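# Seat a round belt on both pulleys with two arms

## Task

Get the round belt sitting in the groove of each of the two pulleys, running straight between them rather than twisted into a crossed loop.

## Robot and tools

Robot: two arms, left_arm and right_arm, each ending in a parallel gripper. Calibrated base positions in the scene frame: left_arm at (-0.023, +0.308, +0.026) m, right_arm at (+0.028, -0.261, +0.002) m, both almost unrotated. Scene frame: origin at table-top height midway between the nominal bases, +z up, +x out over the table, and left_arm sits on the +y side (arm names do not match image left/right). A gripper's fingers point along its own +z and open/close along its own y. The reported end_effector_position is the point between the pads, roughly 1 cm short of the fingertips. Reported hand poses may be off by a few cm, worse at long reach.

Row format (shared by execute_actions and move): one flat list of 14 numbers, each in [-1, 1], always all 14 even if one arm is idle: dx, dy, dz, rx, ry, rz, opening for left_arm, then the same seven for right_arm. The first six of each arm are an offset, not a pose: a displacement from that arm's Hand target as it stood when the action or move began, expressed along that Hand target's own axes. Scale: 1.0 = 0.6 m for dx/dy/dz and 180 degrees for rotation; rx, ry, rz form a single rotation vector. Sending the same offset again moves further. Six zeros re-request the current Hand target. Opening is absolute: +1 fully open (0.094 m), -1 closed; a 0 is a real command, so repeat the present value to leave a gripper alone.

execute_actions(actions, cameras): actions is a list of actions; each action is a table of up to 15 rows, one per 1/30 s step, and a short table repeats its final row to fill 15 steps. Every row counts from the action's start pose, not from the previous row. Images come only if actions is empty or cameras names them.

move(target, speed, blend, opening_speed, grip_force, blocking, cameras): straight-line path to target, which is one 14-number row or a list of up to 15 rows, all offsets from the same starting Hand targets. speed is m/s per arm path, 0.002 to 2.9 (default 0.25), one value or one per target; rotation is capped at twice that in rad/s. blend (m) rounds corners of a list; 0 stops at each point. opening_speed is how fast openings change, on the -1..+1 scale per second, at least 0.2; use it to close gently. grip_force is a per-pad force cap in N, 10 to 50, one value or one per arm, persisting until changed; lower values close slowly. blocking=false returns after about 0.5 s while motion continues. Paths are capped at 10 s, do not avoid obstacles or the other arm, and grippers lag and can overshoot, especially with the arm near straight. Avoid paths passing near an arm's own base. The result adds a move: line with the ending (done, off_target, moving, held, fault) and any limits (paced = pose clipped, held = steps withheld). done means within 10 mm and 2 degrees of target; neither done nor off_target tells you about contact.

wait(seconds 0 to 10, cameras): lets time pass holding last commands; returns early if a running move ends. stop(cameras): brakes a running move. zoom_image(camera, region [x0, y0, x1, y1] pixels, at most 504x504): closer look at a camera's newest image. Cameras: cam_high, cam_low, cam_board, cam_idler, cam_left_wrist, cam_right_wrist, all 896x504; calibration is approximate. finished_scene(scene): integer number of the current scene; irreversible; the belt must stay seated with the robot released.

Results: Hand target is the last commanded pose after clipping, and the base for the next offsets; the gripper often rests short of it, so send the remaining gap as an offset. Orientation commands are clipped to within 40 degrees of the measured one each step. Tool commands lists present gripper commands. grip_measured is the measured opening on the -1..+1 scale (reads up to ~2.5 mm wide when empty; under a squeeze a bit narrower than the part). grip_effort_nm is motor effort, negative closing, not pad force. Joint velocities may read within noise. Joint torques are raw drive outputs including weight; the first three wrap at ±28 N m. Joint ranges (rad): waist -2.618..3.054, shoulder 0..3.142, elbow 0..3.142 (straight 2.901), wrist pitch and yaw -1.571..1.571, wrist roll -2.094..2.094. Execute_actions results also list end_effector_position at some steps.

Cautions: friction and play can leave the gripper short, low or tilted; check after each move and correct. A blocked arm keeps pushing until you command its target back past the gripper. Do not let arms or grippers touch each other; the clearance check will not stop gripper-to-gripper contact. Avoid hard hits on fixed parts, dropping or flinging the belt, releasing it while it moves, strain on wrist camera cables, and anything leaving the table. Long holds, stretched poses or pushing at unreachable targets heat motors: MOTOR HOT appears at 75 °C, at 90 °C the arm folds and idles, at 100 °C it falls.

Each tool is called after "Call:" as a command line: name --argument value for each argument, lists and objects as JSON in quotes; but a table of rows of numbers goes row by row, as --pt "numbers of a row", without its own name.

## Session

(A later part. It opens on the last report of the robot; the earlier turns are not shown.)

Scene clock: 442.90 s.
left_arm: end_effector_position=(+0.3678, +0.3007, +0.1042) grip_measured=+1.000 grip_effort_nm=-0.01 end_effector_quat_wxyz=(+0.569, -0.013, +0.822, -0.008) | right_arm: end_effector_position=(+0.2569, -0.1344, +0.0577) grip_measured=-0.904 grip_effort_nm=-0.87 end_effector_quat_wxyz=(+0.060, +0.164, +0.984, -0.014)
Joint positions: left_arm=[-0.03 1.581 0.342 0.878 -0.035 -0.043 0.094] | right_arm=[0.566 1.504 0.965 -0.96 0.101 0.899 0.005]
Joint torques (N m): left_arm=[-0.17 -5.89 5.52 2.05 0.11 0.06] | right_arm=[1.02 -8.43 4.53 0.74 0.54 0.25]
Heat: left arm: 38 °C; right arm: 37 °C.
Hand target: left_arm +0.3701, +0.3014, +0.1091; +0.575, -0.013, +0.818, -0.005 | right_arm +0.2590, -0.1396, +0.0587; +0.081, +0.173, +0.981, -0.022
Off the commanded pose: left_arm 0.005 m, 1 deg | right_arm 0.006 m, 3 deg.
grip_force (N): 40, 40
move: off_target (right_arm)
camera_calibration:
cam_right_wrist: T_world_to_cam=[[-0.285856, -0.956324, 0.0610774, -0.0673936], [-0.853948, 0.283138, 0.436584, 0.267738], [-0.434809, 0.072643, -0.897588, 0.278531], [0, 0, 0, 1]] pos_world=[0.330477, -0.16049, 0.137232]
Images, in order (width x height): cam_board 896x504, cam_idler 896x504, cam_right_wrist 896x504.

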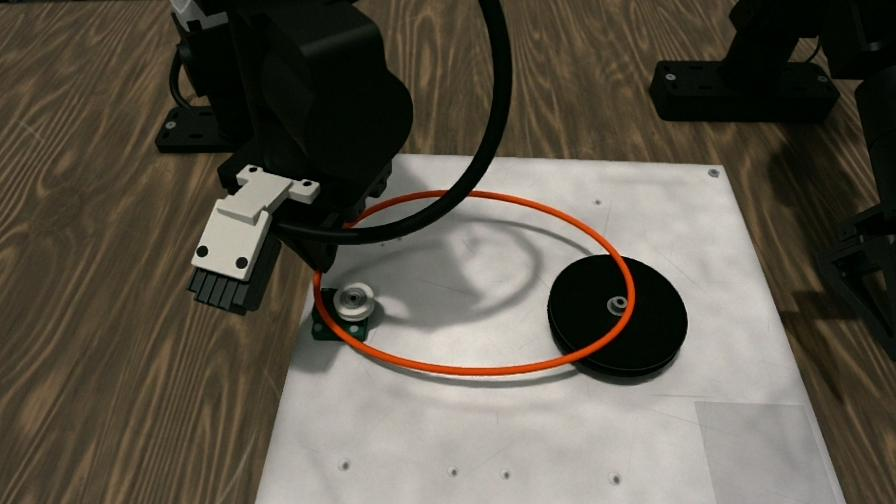

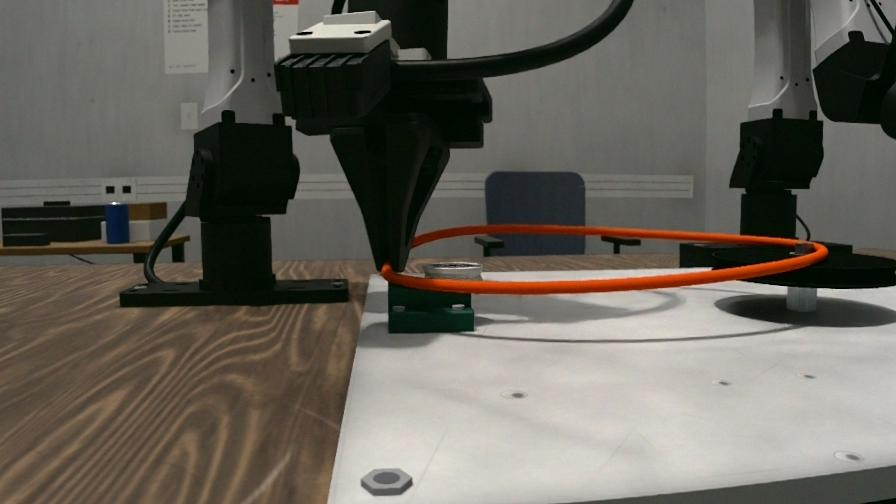

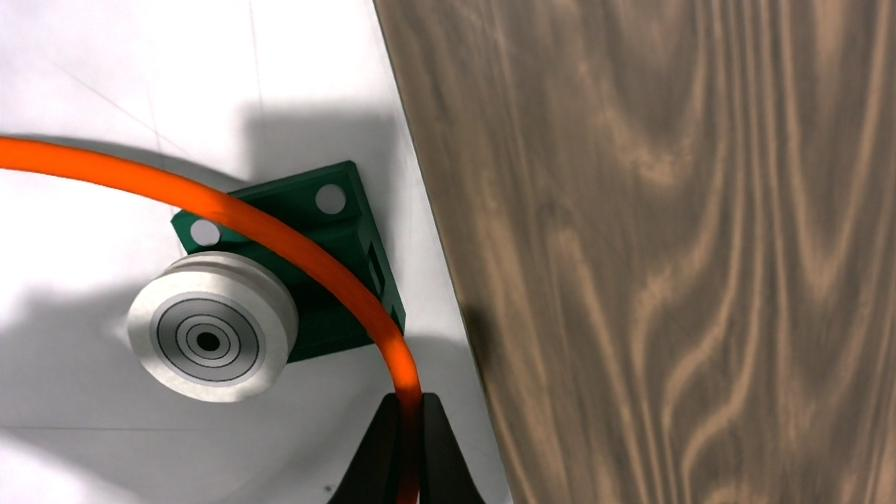

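Call:
move --pt "0 0 0 0 0 0 1 -0.0058 0.0016 -0.0063 0 0 0 -1" --pt "0 0 0 0 0 0 1 0.0008 0.0205 -0.0078 0 0 0 -1" --speed 0.04 --cameras '["cam_board","cam_idler","cam_right_wrist"]'

Call:
zoom_image --camera "cam_idler" --region '[350, 220, 560, 350]'

Call:
zoom_image --camera "cam_board" --region '[280, 220, 480, 360]'

Scene clock: 464.03 s.
left_arm: end_effector_position=(+0.3678, +0.3007, +0.1042) grip_measured=+1.000 grip_effort_nm=-0.01 end_effector_quat_wxyz=(+0.569, -0.013, +0.822, -0.008) | right_arm: end_effector_position=(+0.2536, -0.1284, +0.0578) grip_measured=-0.904 grip_effort_nm=-0.87 end_effector_quat_wxyz=(+0.065, +0.165, +0.984, -0.015)
Joint positions: left_arm=[-0.03 1.581 0.342 0.878 -0.035 -0.043 0.094] | right_arm=[0.599 1.504 0.965 -0.96 0.112 0.933 0.005]
Joint torques (N m): left_arm=[-0.25 -5.97 5.59 2.03 0.08 0.09] | right_arm=[1.05 -5.31 8.58 0.53 0.48 0.24]
Heat: left arm: 38 °C; right arm: 35 °C.
Hand target: left_arm +0.3701, +0.3014, +0.1091; +0.575, -0.013, +0.818, -0.005 | right_arm +0.2621, -0.1275, +0.0631; +0.081, +0.173, +0.981, -0.022
Off the commanded pose: left_arm 0.005 m, 1 deg | right_arm 0.010 m, 2 deg.
grip_force (N): 40, 40
move: done
camera_calibration:
cam_right_wrist: T_world_to_cam=[[-0.287378, -0.955707, 0.06355, -0.0622741], [-0.856923, 0.28618, 0.428699, 0.264716], [-0.427898, 0.0687411, -0.901209, 0.274807], [0, 0, 0, 1]] pos_world=[0.326534, -0.154163, 0.138133]
Images, in order (width x height): cam_board 896x504, cam_idler 896x504, cam_right_wrist 896x504.

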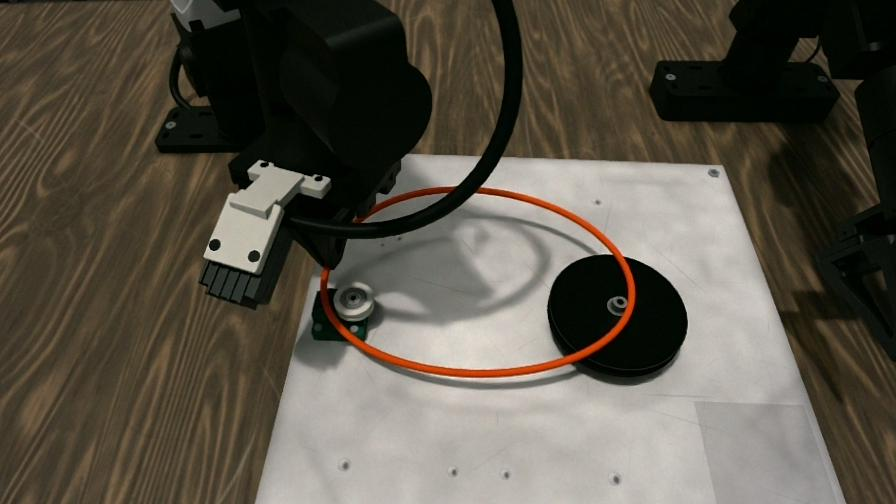

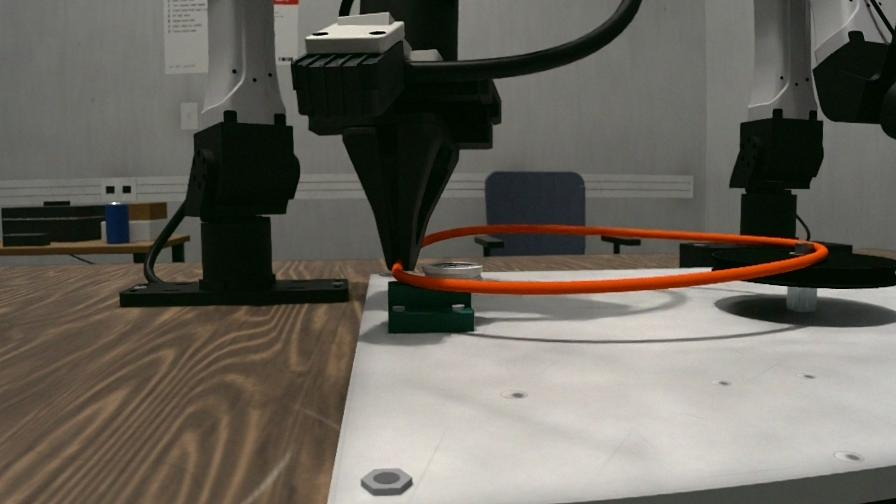

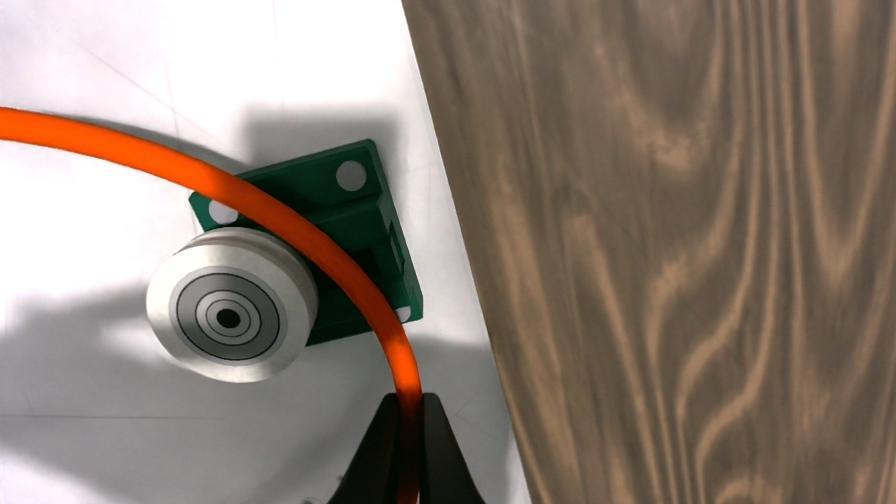

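Scaled by 2.400 from the camera's 896x504 image, which has a finer 1280x720 frame.

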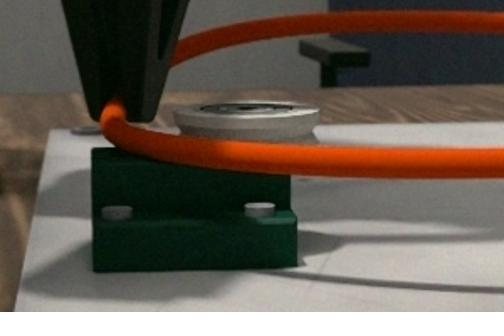

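Scaled by 2.520 from the camera's 896x504 image, which has a finer 1280x720 frame.

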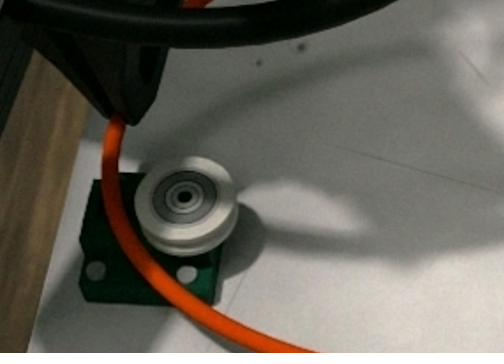

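Call:
move --pt "0 0 0 0 0 0 1 -0.0014 0 -0.0085 0 0 0 -1" --speed 0.04 --cameras '["cam_board","cam_idler","cam_right_wrist"]'

Call:
zoom_image --camera "cam_idler" --region '[350, 220, 560, 350]'

Scene clock: 475.27 s.
left_arm: end_effector_position=(+0.3678, +0.3007, +0.1042) grip_measured=+1.000 grip_effort_nm=-0.01 end_effector_quat_wxyz=(+0.569, -0.013, +0.822, -0.008) | right_arm: end_effector_position=(+0.2577, -0.1256, +0.0622) grip_measured=-0.904 grip_effort_nm=-0.87 end_effector_quat_wxyz=(+0.070, +0.165, +0.984, -0.010)
Joint positions: left_arm=[-0.03 1.581 0.342 0.878 -0.035 -0.043 0.094] | right_arm=[0.599 1.504 0.982 -0.961 0.112 0.933 0.005]
Joint torques (N m): left_arm=[-0.29 -5.75 5.67 2.07 0.09 0.03] | right_arm=[1.07 -5.9 8.57 0.34 0.48 0.24]
Heat: left arm: 38 °C; right arm: 35 °C.
Hand target: left_arm +0.3701, +0.3014, +0.1091; +0.575, -0.013, +0.818, -0.005 | right_arm +0.2620, -0.1275, +0.0682; +0.081, +0.173, +0.981, -0.022
Off the commanded pose: left_arm 0.005 m, 1 deg | right_arm 0.008 m, 2 deg.
grip_force (N): 40, 40
move: done
camera_calibration:
cam_right_wrist: T_world_to_cam=[[-0.288094, -0.956205, 0.0517073, -0.0578095], [-0.862242, 0.282516, 0.420385, 0.26694], [-0.416582, 0.0765261, -0.905871, 0.27858], [0, 0, 0, 1]] pos_world=[0.329564, -0.152011, 0.143129]
Images, in order (width x height): cam_board 896x504, cam_idler 896x504, cam_right_wrist 896x504.

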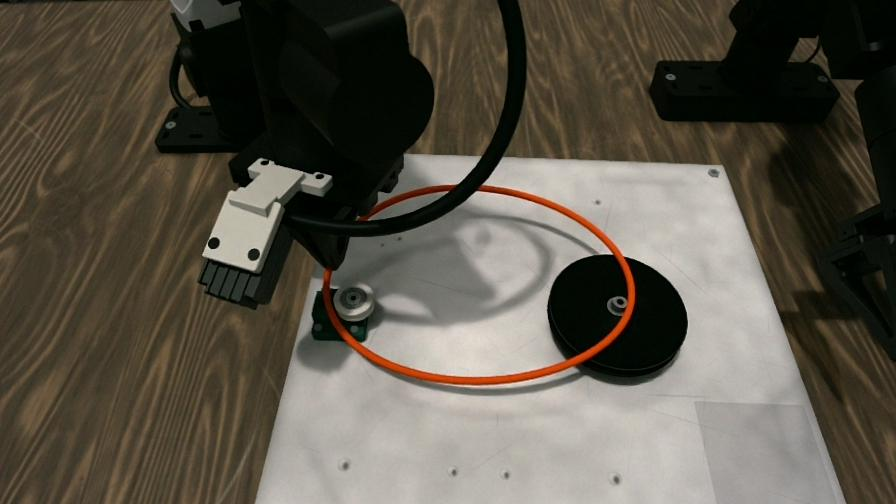

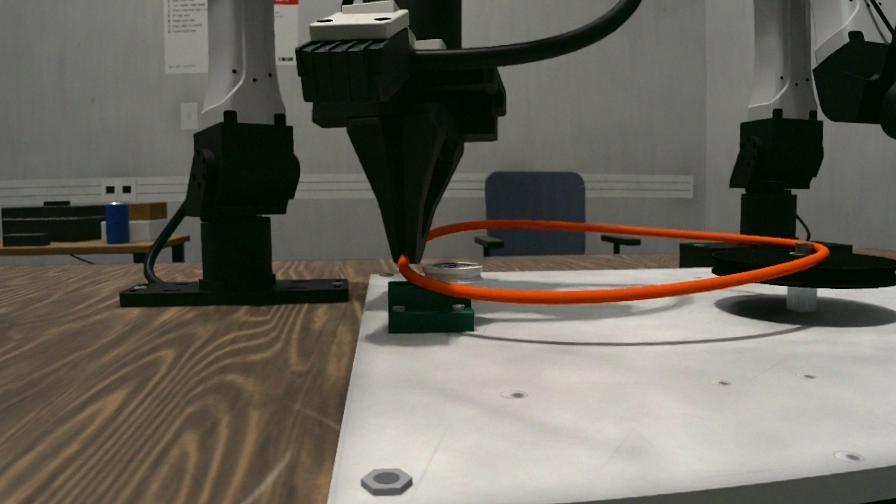

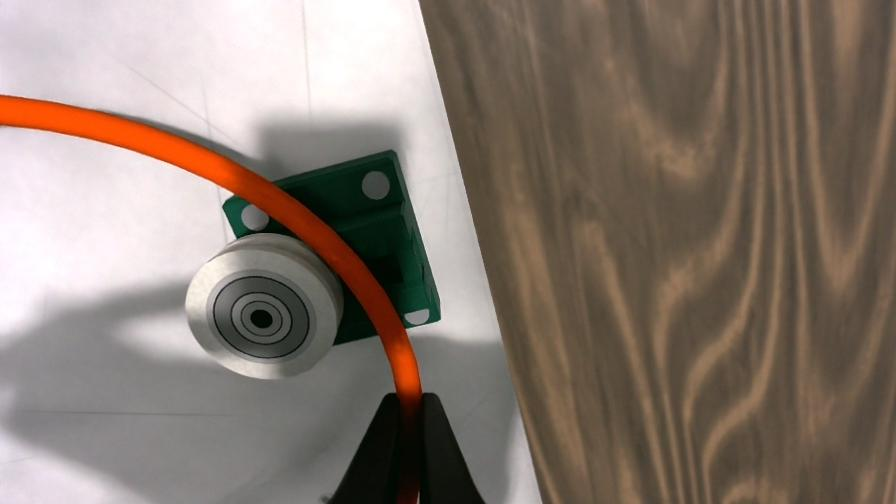

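Scaled by 2.400 from the camera's 896x504 image, which has a finer 1280x720 frame.

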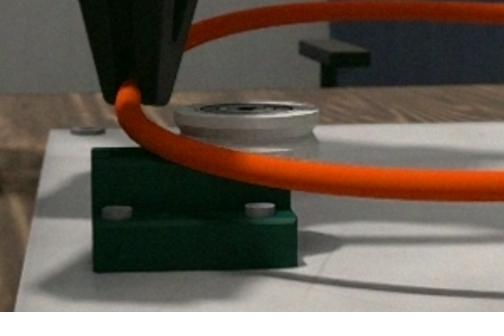

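Call:
move --pt "0 0 0 0 0 0 1 0 -0.007 0 0 0 0 -1" --pt "0 0 0 0 0 0 1 0 -0.007 0 0 -0.045 0 -1" --speed 0.04 --cameras '["cam_board","cam_idler","cam_right_wrist"]'

Call:
zoom_image --camera "cam_idler" --region '[350, 220, 560, 350]'

Scene clock: 488.60 s.
left_arm: end_effector_position=(+0.3678, +0.3007, +0.1042) grip_measured=+1.000 grip_effort_nm=-0.01 end_effector_quat_wxyz=(+0.569, -0.013, +0.822, -0.008) | right_arm: end_effector_position=(+0.2549, -0.1286, +0.0647) grip_measured=-0.904 grip_effort_nm=-0.88 end_effector_quat_wxyz=(+0.122, +0.161, +0.979, -0.034)
Joint positions: left_arm=[-0.03 1.581 0.342 0.878 -0.035 -0.043 0.094] | right_arm=[0.671 1.458 0.933 -0.932 0.227 0.99 0.005]
Joint torques (N m): left_arm=[-0.29 -6.01 5.7 2.04 0.09 0.05] | right_arm=[1.05 -8.32 4.85 0.94 0.67 0.27]
Heat: left arm: 38 °C; right arm: 36 °C.
Hand target: left_arm +0.3701, +0.3014, +0.1091; +0.575, -0.013, +0.818, -0.005 | right_arm +0.2607, -0.1313, +0.0683; +0.150, +0.171, +0.973, -0.034
Off the commanded pose: left_arm 0.005 m, 1 deg | right_arm 0.007 m, 4 deg.
grip_force (N): 40, 40
move: off_target (right_arm)
camera_calibration:
cam_right_wrist: T_world_to_cam=[[-0.290119, -0.953067, 0.0865727, -0.0629453], [-0.89858, 0.302415, 0.31796, 0.282763], [-0.329218, 0.0144537, -0.944143, 0.252141], [0, 0, 0, 1]] pos_world=[0.318833, -0.149147, 0.1536]
Images, in order (width x height): cam_board 896x504, cam_idler 896x504, cam_right_wrist 896x504.

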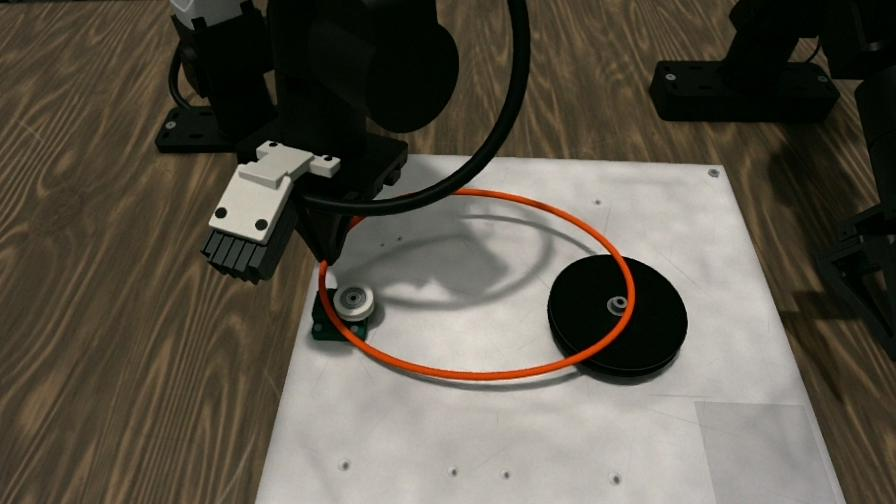

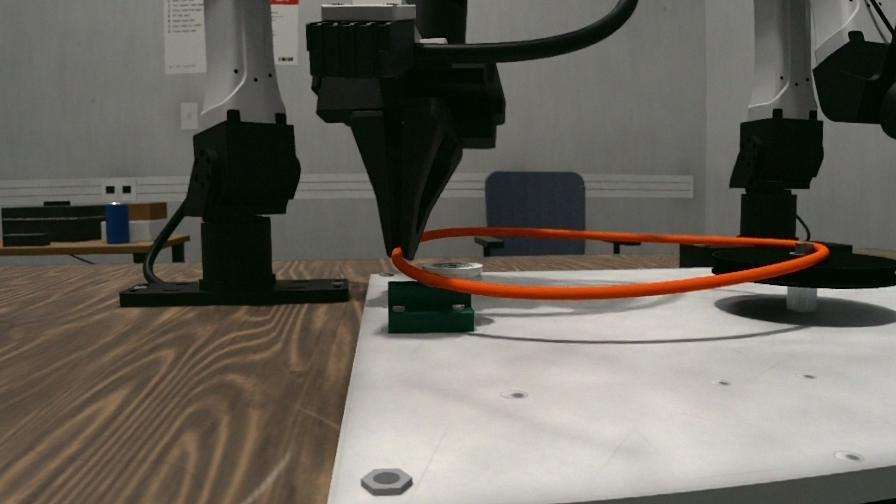

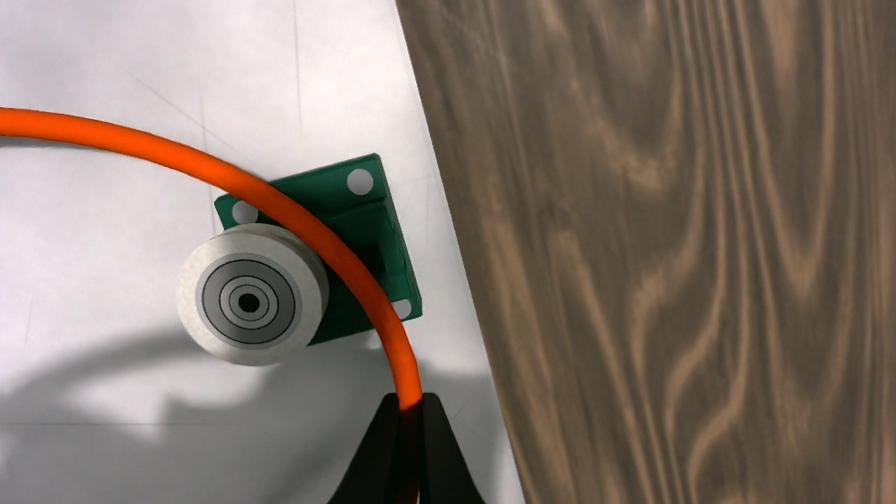

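Scaled by 2.400 from the camera's 896x504 image, which has a finer 1280x720 frame.

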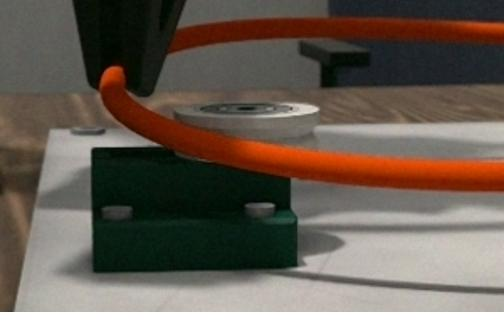

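Call:
zoom_image --camera "cam_board" --region '[300, 240, 420, 350]'

Call:
zoom_image --camera "cam_right_wrist" --region '[150, 130, 450, 420]'

Scaled by 4.200 from the camera's 896x504 image, which has a finer 1280x720 frame.

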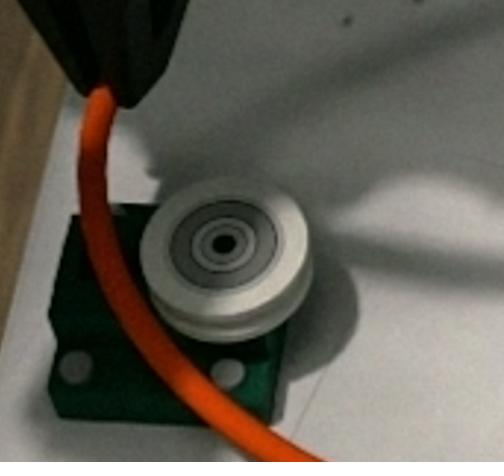

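Scaled by 1.680 from the camera's 896x504 image, which has a finer 1280x720 frame.

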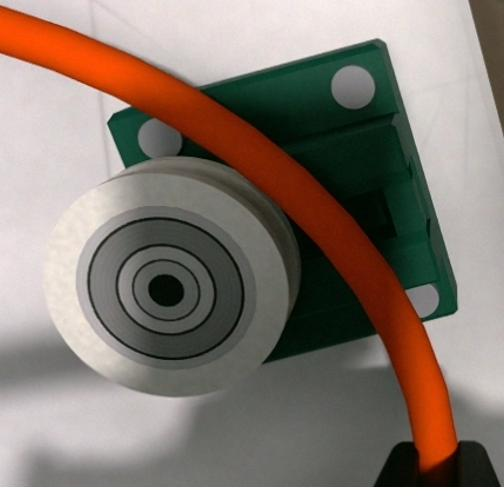

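Call:
move --pt "0 0 0 0 0 0 1 -0.005 -0.017 0.004 0 0 0 -1" --speed 0.04 --cameras '["cam_board","cam_idler","cam_right_wrist"]'

Call:
zoom_image --camera "cam_idler" --region '[350, 220, 560, 350]'

Scene clock: 510.23 s.
left_arm: end_effector_position=(+0.3678, +0.3007, +0.1042) grip_measured=+1.000 grip_effort_nm=-0.01 end_effector_quat_wxyz=(+0.569, -0.013, +0.822, -0.008) | right_arm: end_effector_position=(+0.2540, -0.1353, +0.0642) grip_measured=-0.904 grip_effort_nm=-0.87 end_effector_quat_wxyz=(+0.127, +0.167, +0.977, -0.031)
Joint positions: left_arm=[-0.03 1.581 0.342 0.878 -0.035 -0.043 0.094] | right_arm=[0.654 1.429 0.904 -0.918 0.229 0.984 0.005]
Joint torques (N m): left_arm=[-0.23 -6 5.71 2.1 0.05 -0.02] | right_arm=[-0.34 -7.95 4.83 0.94 0.61 -0.08]
Heat: left arm: 38 °C; right arm: 35 °C.
Hand target: left_arm +0.3701, +0.3014, +0.1091; +0.575, -0.013, +0.818, -0.005 | right_arm +0.2605, -0.1421, +0.0671; +0.150, +0.170, +0.973, -0.034
Off the commanded pose: left_arm 0.005 m, 1 deg | right_arm 0.010 m, 3 deg.
grip_force (N): 40, 40
move: off_target (right_arm)
camera_calibration:
cam_right_wrist: T_world_to_cam=[[-0.301863, -0.950185, 0.0776353, -0.0655584], [-0.898588, 0.31078, 0.309766, 0.285853], [-0.318462, 0.0237445, -0.947638, 0.250254], [0, 0, 0, 1]] pos_world=[0.316771, -0.157072, 0.153692]
Images, in order (width x height): cam_board 896x504, cam_idler 896x504, cam_right_wrist 896x504.

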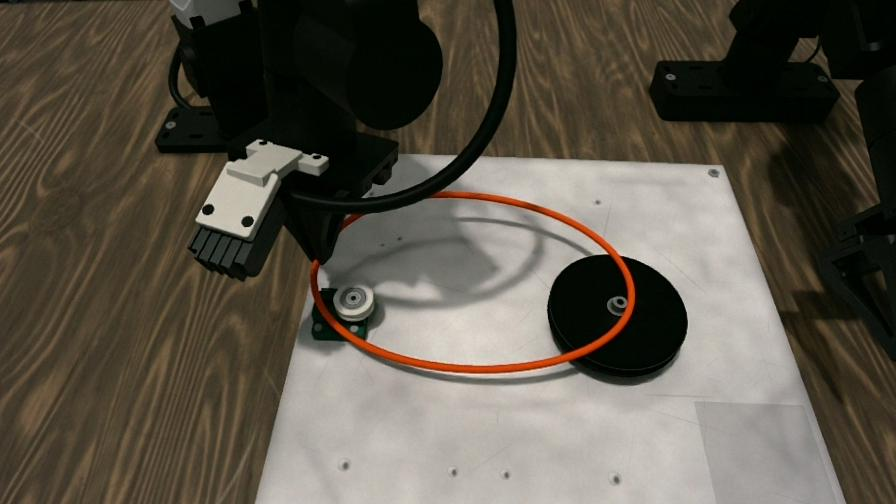

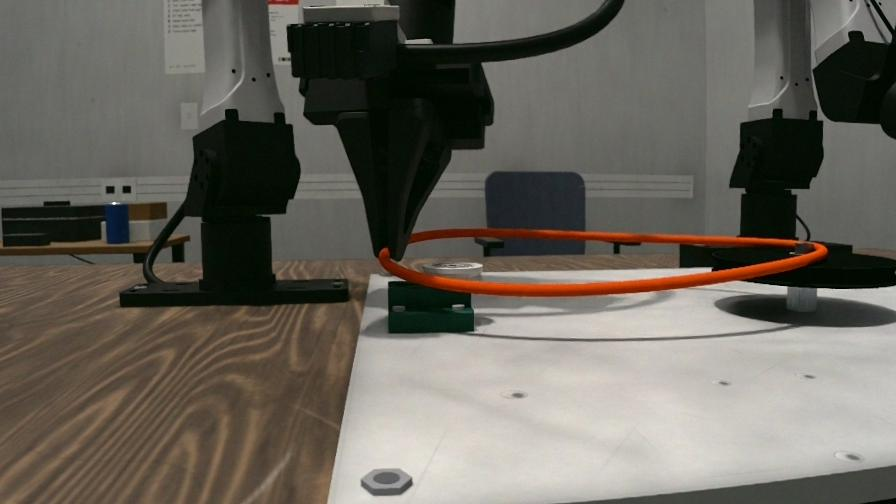

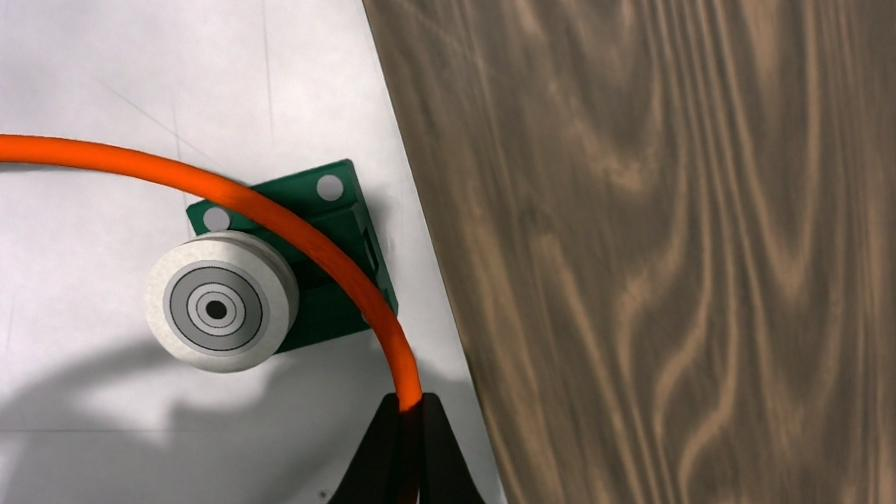

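Scaled by 2.400 from the camera's 896x504 image, which has a finer 1280x720 frame.

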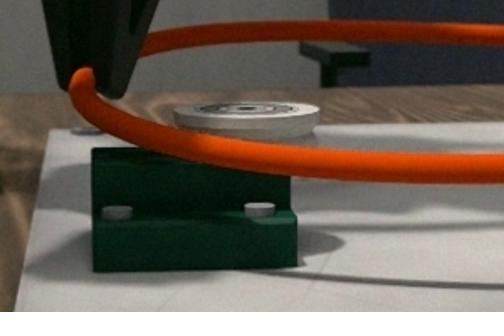

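Call:
move --pt "0 0 0 0 0 0 1 0 0 0 0 -0.04 0 -1" --speed 0.04 --cameras '["cam_board","cam_idler","cam_right_wrist"]'

Call:
zoom_image --camera "cam_idler" --region '[350, 220, 560, 350]'

Scene clock: 523.33 s.
left_arm: end_effector_position=(+0.3678, +0.3007, +0.1042) grip_measured=+1.000 grip_effort_nm=-0.01 end_effector_quat_wxyz=(+0.569, -0.013, +0.822, -0.008) | right_arm: end_effector_position=(+0.2554, -0.1381, +0.0633) grip_measured=-0.904 grip_effort_nm=-0.88 end_effector_quat_wxyz=(+0.184, +0.156, +0.970, -0.043)
Joint positions: left_arm=[-0.03 1.581 0.342 0.878 -0.035 -0.043 0.094] | right_arm=[0.714 1.381 0.832 -0.846 0.338 1.01 0.005]
Joint torques (N m): left_arm=[-0.23 -6.01 5.53 2.02 0.07 0.01] | right_arm=[1.01 -7.38 4.86 1.04 0.75 0.26]
Heat: left arm: 38 °C; right arm: 35 °C.
Hand target: left_arm +0.3701, +0.3014, +0.1091; +0.575, -0.013, +0.818, -0.005 | right_arm +0.2605, -0.1421, +0.0671; +0.211, +0.168, +0.962, -0.045
Off the commanded pose: left_arm 0.005 m, 1 deg | right_arm 0.008 m, 4 deg.
grip_force (N): 40, 40
move: off_target (right_arm)
camera_calibration:
cam_right_wrist: T_world_to_cam=[[-0.293552, -0.951887, 0.0879645, -0.070848], [-0.931762, 0.305478, 0.196219, 0.303204], [-0.21365, -0.0243614, -0.976606, 0.218343], [0, 0, 0, 1]] pos_world=[0.308365, -0.154742, 0.159973]
Images, in order (width x height): cam_board 896x504, cam_idler 896x504, cam_right_wrist 896x504.

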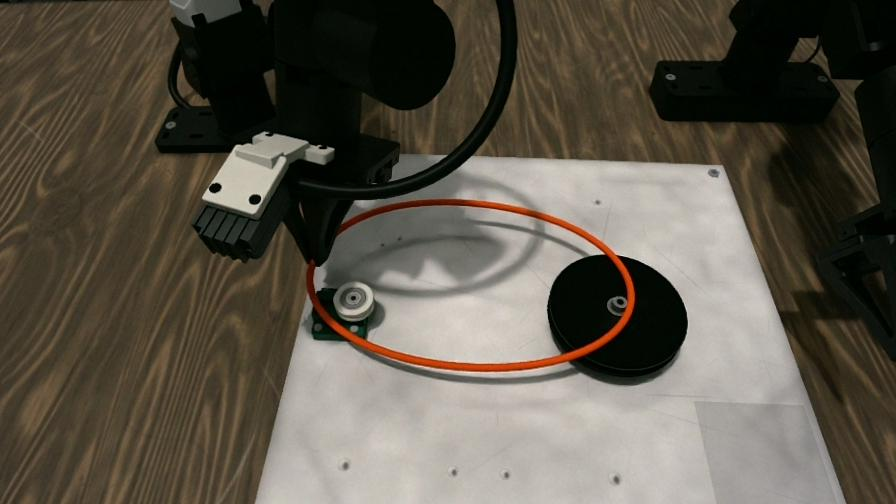

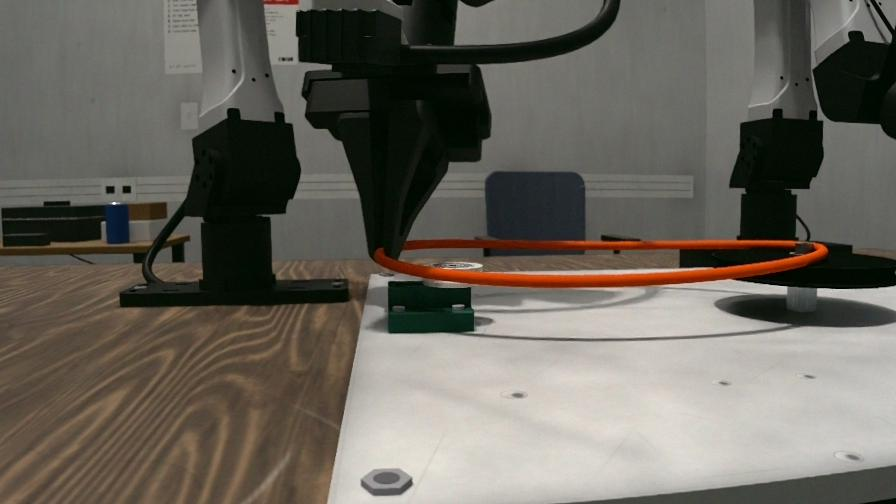

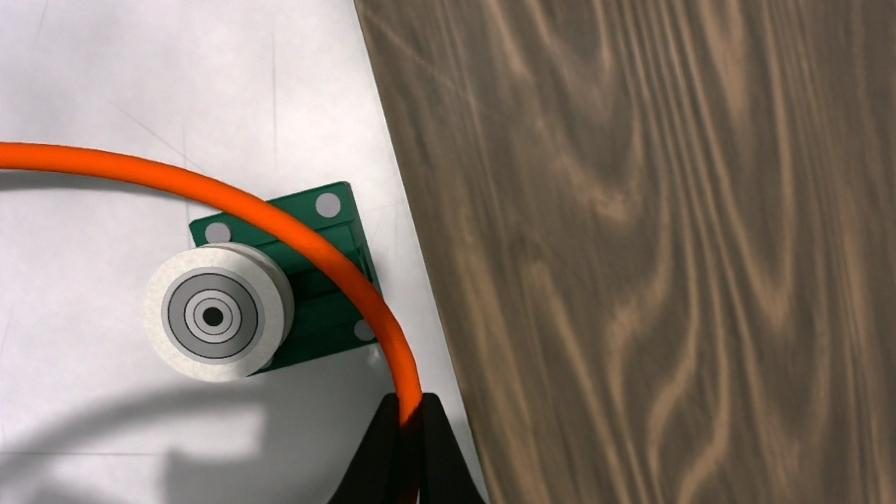

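Scaled by 2.400 from the camera's 896x504 image, which has a finer 1280x720 frame.

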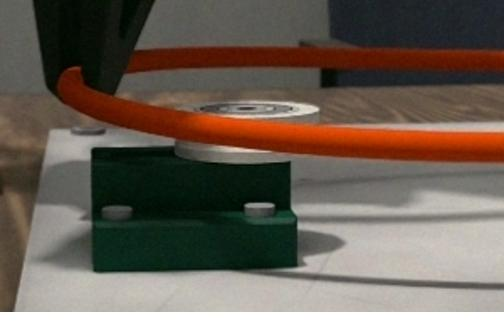

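Call:
move --pt "0 0 0 0 0 0 1 0.0061 0.0188 -0.0031 0 0 0 -1" --speed 0.04 --cameras '["cam_board","cam_idler","cam_right_wrist"]'

Call:
zoom_image --camera "cam_idler" --region '[350, 220, 560, 350]'

Scene clock: 537.47 s.
left_arm: end_effector_position=(+0.3678, +0.3007, +0.1042) grip_measured=+1.000 grip_effort_nm=-0.01 end_effector_quat_wxyz=(+0.569, -0.013, +0.822, -0.008) | right_arm: end_effector_position=(+0.2515, -0.1307, +0.0639) grip_measured=-0.904 grip_effort_nm=-0.88 end_effector_quat_wxyz=(+0.189, +0.158, +0.968, -0.039)
Joint positions: left_arm=[-0.03 1.581 0.342 0.878 -0.035 -0.043 0.094] | right_arm=[0.753 1.381 0.832 -0.846 0.348 1.051 0.005]
Joint torques (N m): left_arm=[-0.34 -6.05 5.68 2.09 0.12 0.09] | right_arm=[1.03 -3.64 7.42 0.95 0.74 0.23]
Heat: left arm: 38 °C; right arm: 35 °C.
Hand target: left_arm +0.3701, +0.3014, +0.1091; +0.575, -0.013, +0.818, -0.005 | right_arm +0.2605, -0.1302, +0.0671; +0.211, +0.168, +0.962, -0.045
Off the commanded pose: left_arm 0.005 m, 1 deg | right_arm 0.010 m, 3 deg.
grip_force (N): 40, 40
move: off_target (right_arm)
camera_calibration:
cam_right_wrist: T_world_to_cam=[[-0.295481, -0.95217, 0.0778614, -0.0637638], [-0.933937, 0.305056, 0.186286, 0.298255], [-0.201128, -0.0176737, -0.979406, 0.216206], [0, 0, 0, 1]] pos_world=[0.303196, -0.147877, 0.161157]
Images, in order (width x height): cam_board 896x504, cam_idler 896x504, cam_right_wrist 896x504.

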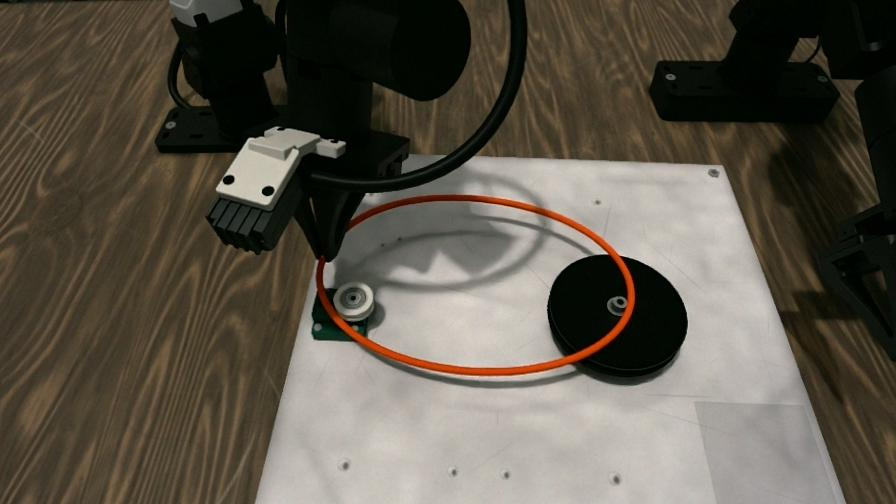

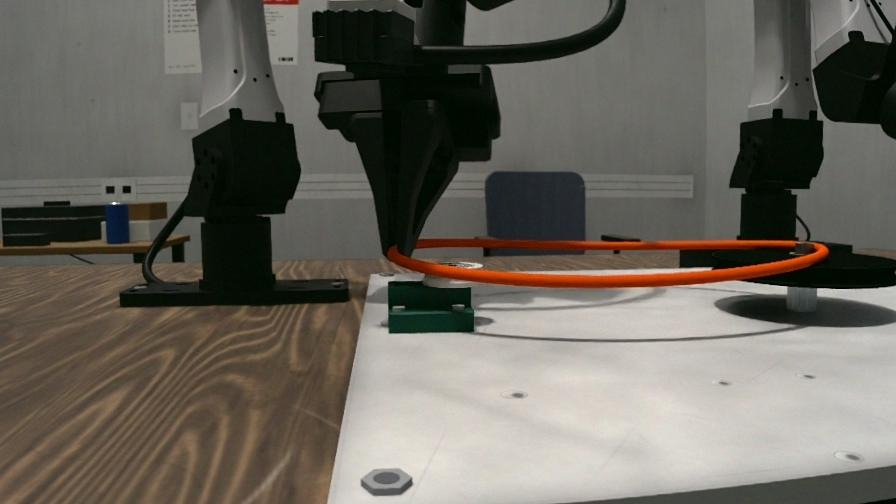

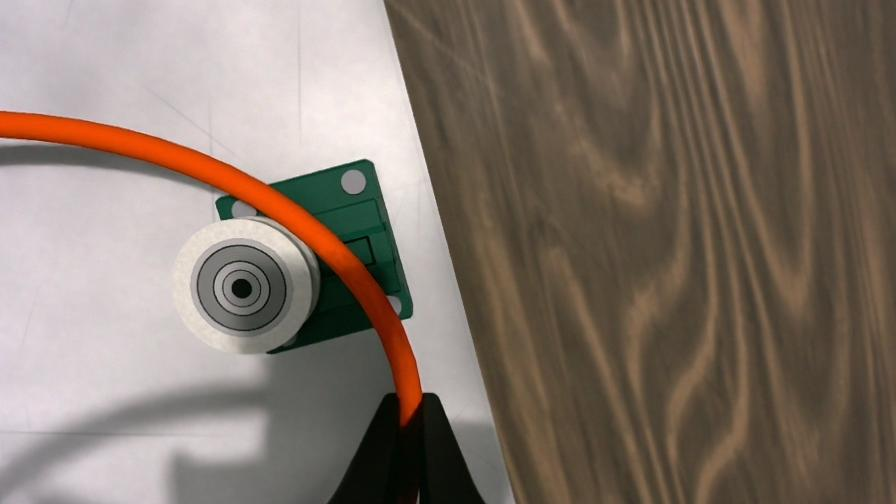

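Scaled by 2.400 from the camera's 896x504 image, which has a finer 1280x720 frame.

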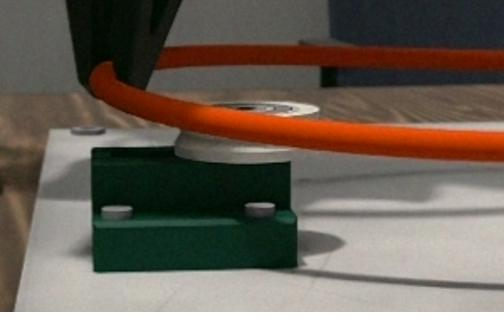

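Call:
move --pt "0 0 0 0 0 0 1 0.0044 0.0095 0.0015 0 0 0 -1" --speed 0.04 --cameras '["cam_board","cam_idler","cam_right_wrist"]'

Call:
zoom_image --camera "cam_idler" --region '[350, 220, 560, 350]'

Call:
zoom_image --camera "cam_board" --region '[300, 240, 420, 350]'

Scene clock: 547.70 s.
left_arm: end_effector_position=(+0.3678, +0.3007, +0.1042) grip_measured=+1.000 grip_effort_nm=-0.01 end_effector_quat_wxyz=(+0.569, -0.013, +0.822, -0.008) | right_arm: end_effector_position=(+0.2486, -0.1280, +0.0587) grip_measured=-0.904 grip_effort_nm=-0.87 end_effector_quat_wxyz=(+0.185, +0.157, +0.969, -0.046)
Joint positions: left_arm=[-0.03 1.581 0.342 0.878 -0.035 -0.043 0.094] | right_arm=[0.772 1.404 0.832 -0.846 0.353 1.073 0.005]
Joint torques (N m): left_arm=[-0.53 -6.27 5.74 2.1 0.05 0.02] | right_arm=[1.05 -4.03 8.2 0.94 0.73 0.25]
Heat: left arm: 38 °C; right arm: 36 °C.
Hand target: left_arm +0.3701, +0.3014, +0.1091; +0.575, -0.013, +0.818, -0.005 | right_arm +0.2605, -0.1241, +0.0650; +0.211, +0.168, +0.962, -0.045
Off the commanded pose: left_arm 0.005 m, 1 deg | right_arm 0.014 m, 3 deg.
grip_force (N): 40, 40
move: off_target (right_arm)
camera_calibration:
cam_right_wrist: T_world_to_cam=[[-0.296439, -0.950542, 0.0927011, -0.0620687], [-0.931283, 0.309216, 0.192605, 0.295244], [-0.211744, -0.0292354, -0.976888, 0.211571], [0, 0, 0, 1]] pos_world=[0.301355, -0.144108, 0.155569]
Images, in order (width x height): cam_board 896x504, cam_idler 896x504, cam_right_wrist 896x504.

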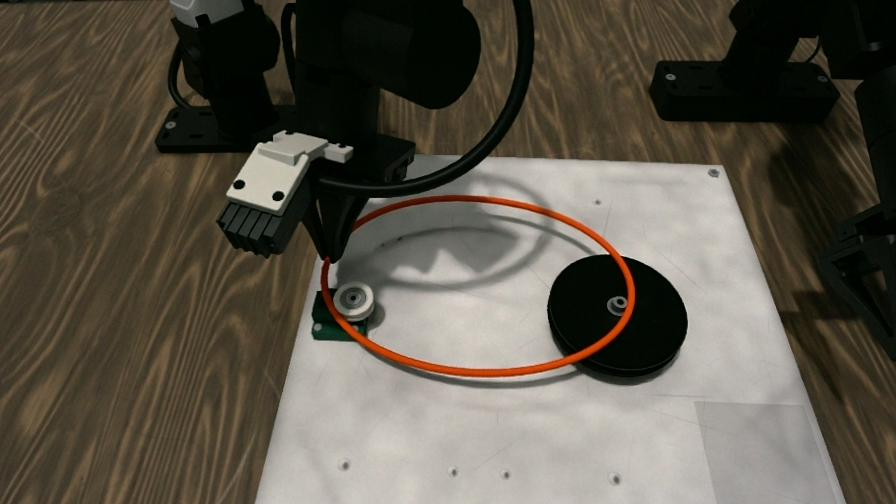

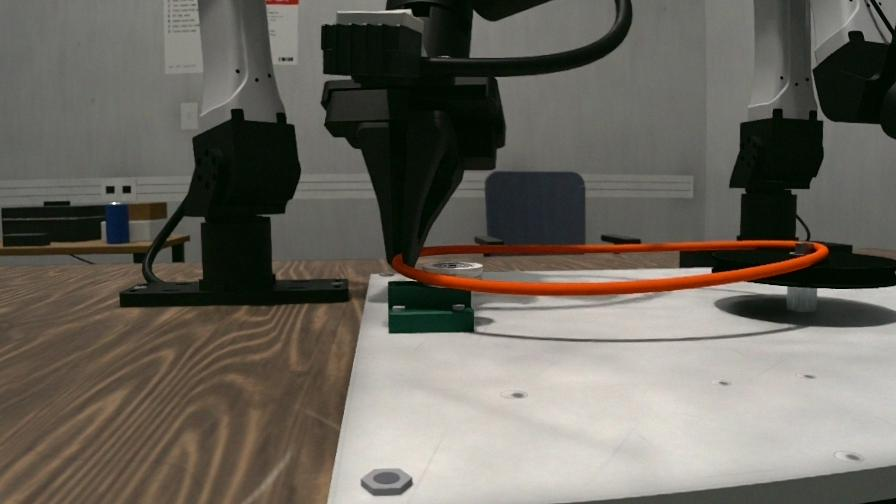

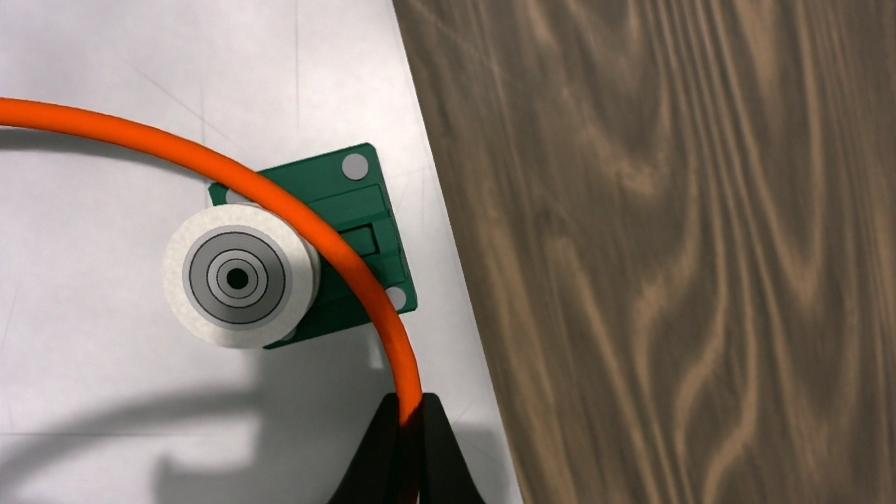

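Scaled by 2.400 from the camera's 896x504 image, which has a finer 1280x720 frame.

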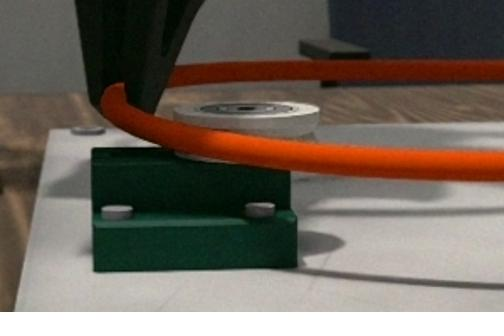

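Scaled by 4.200 from the camera's 896x504 image, which has a finer 1280x720 frame.

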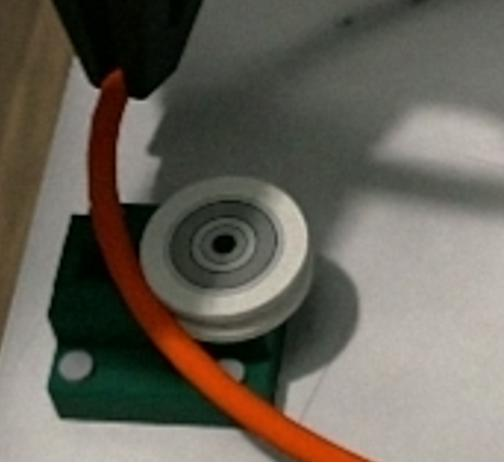

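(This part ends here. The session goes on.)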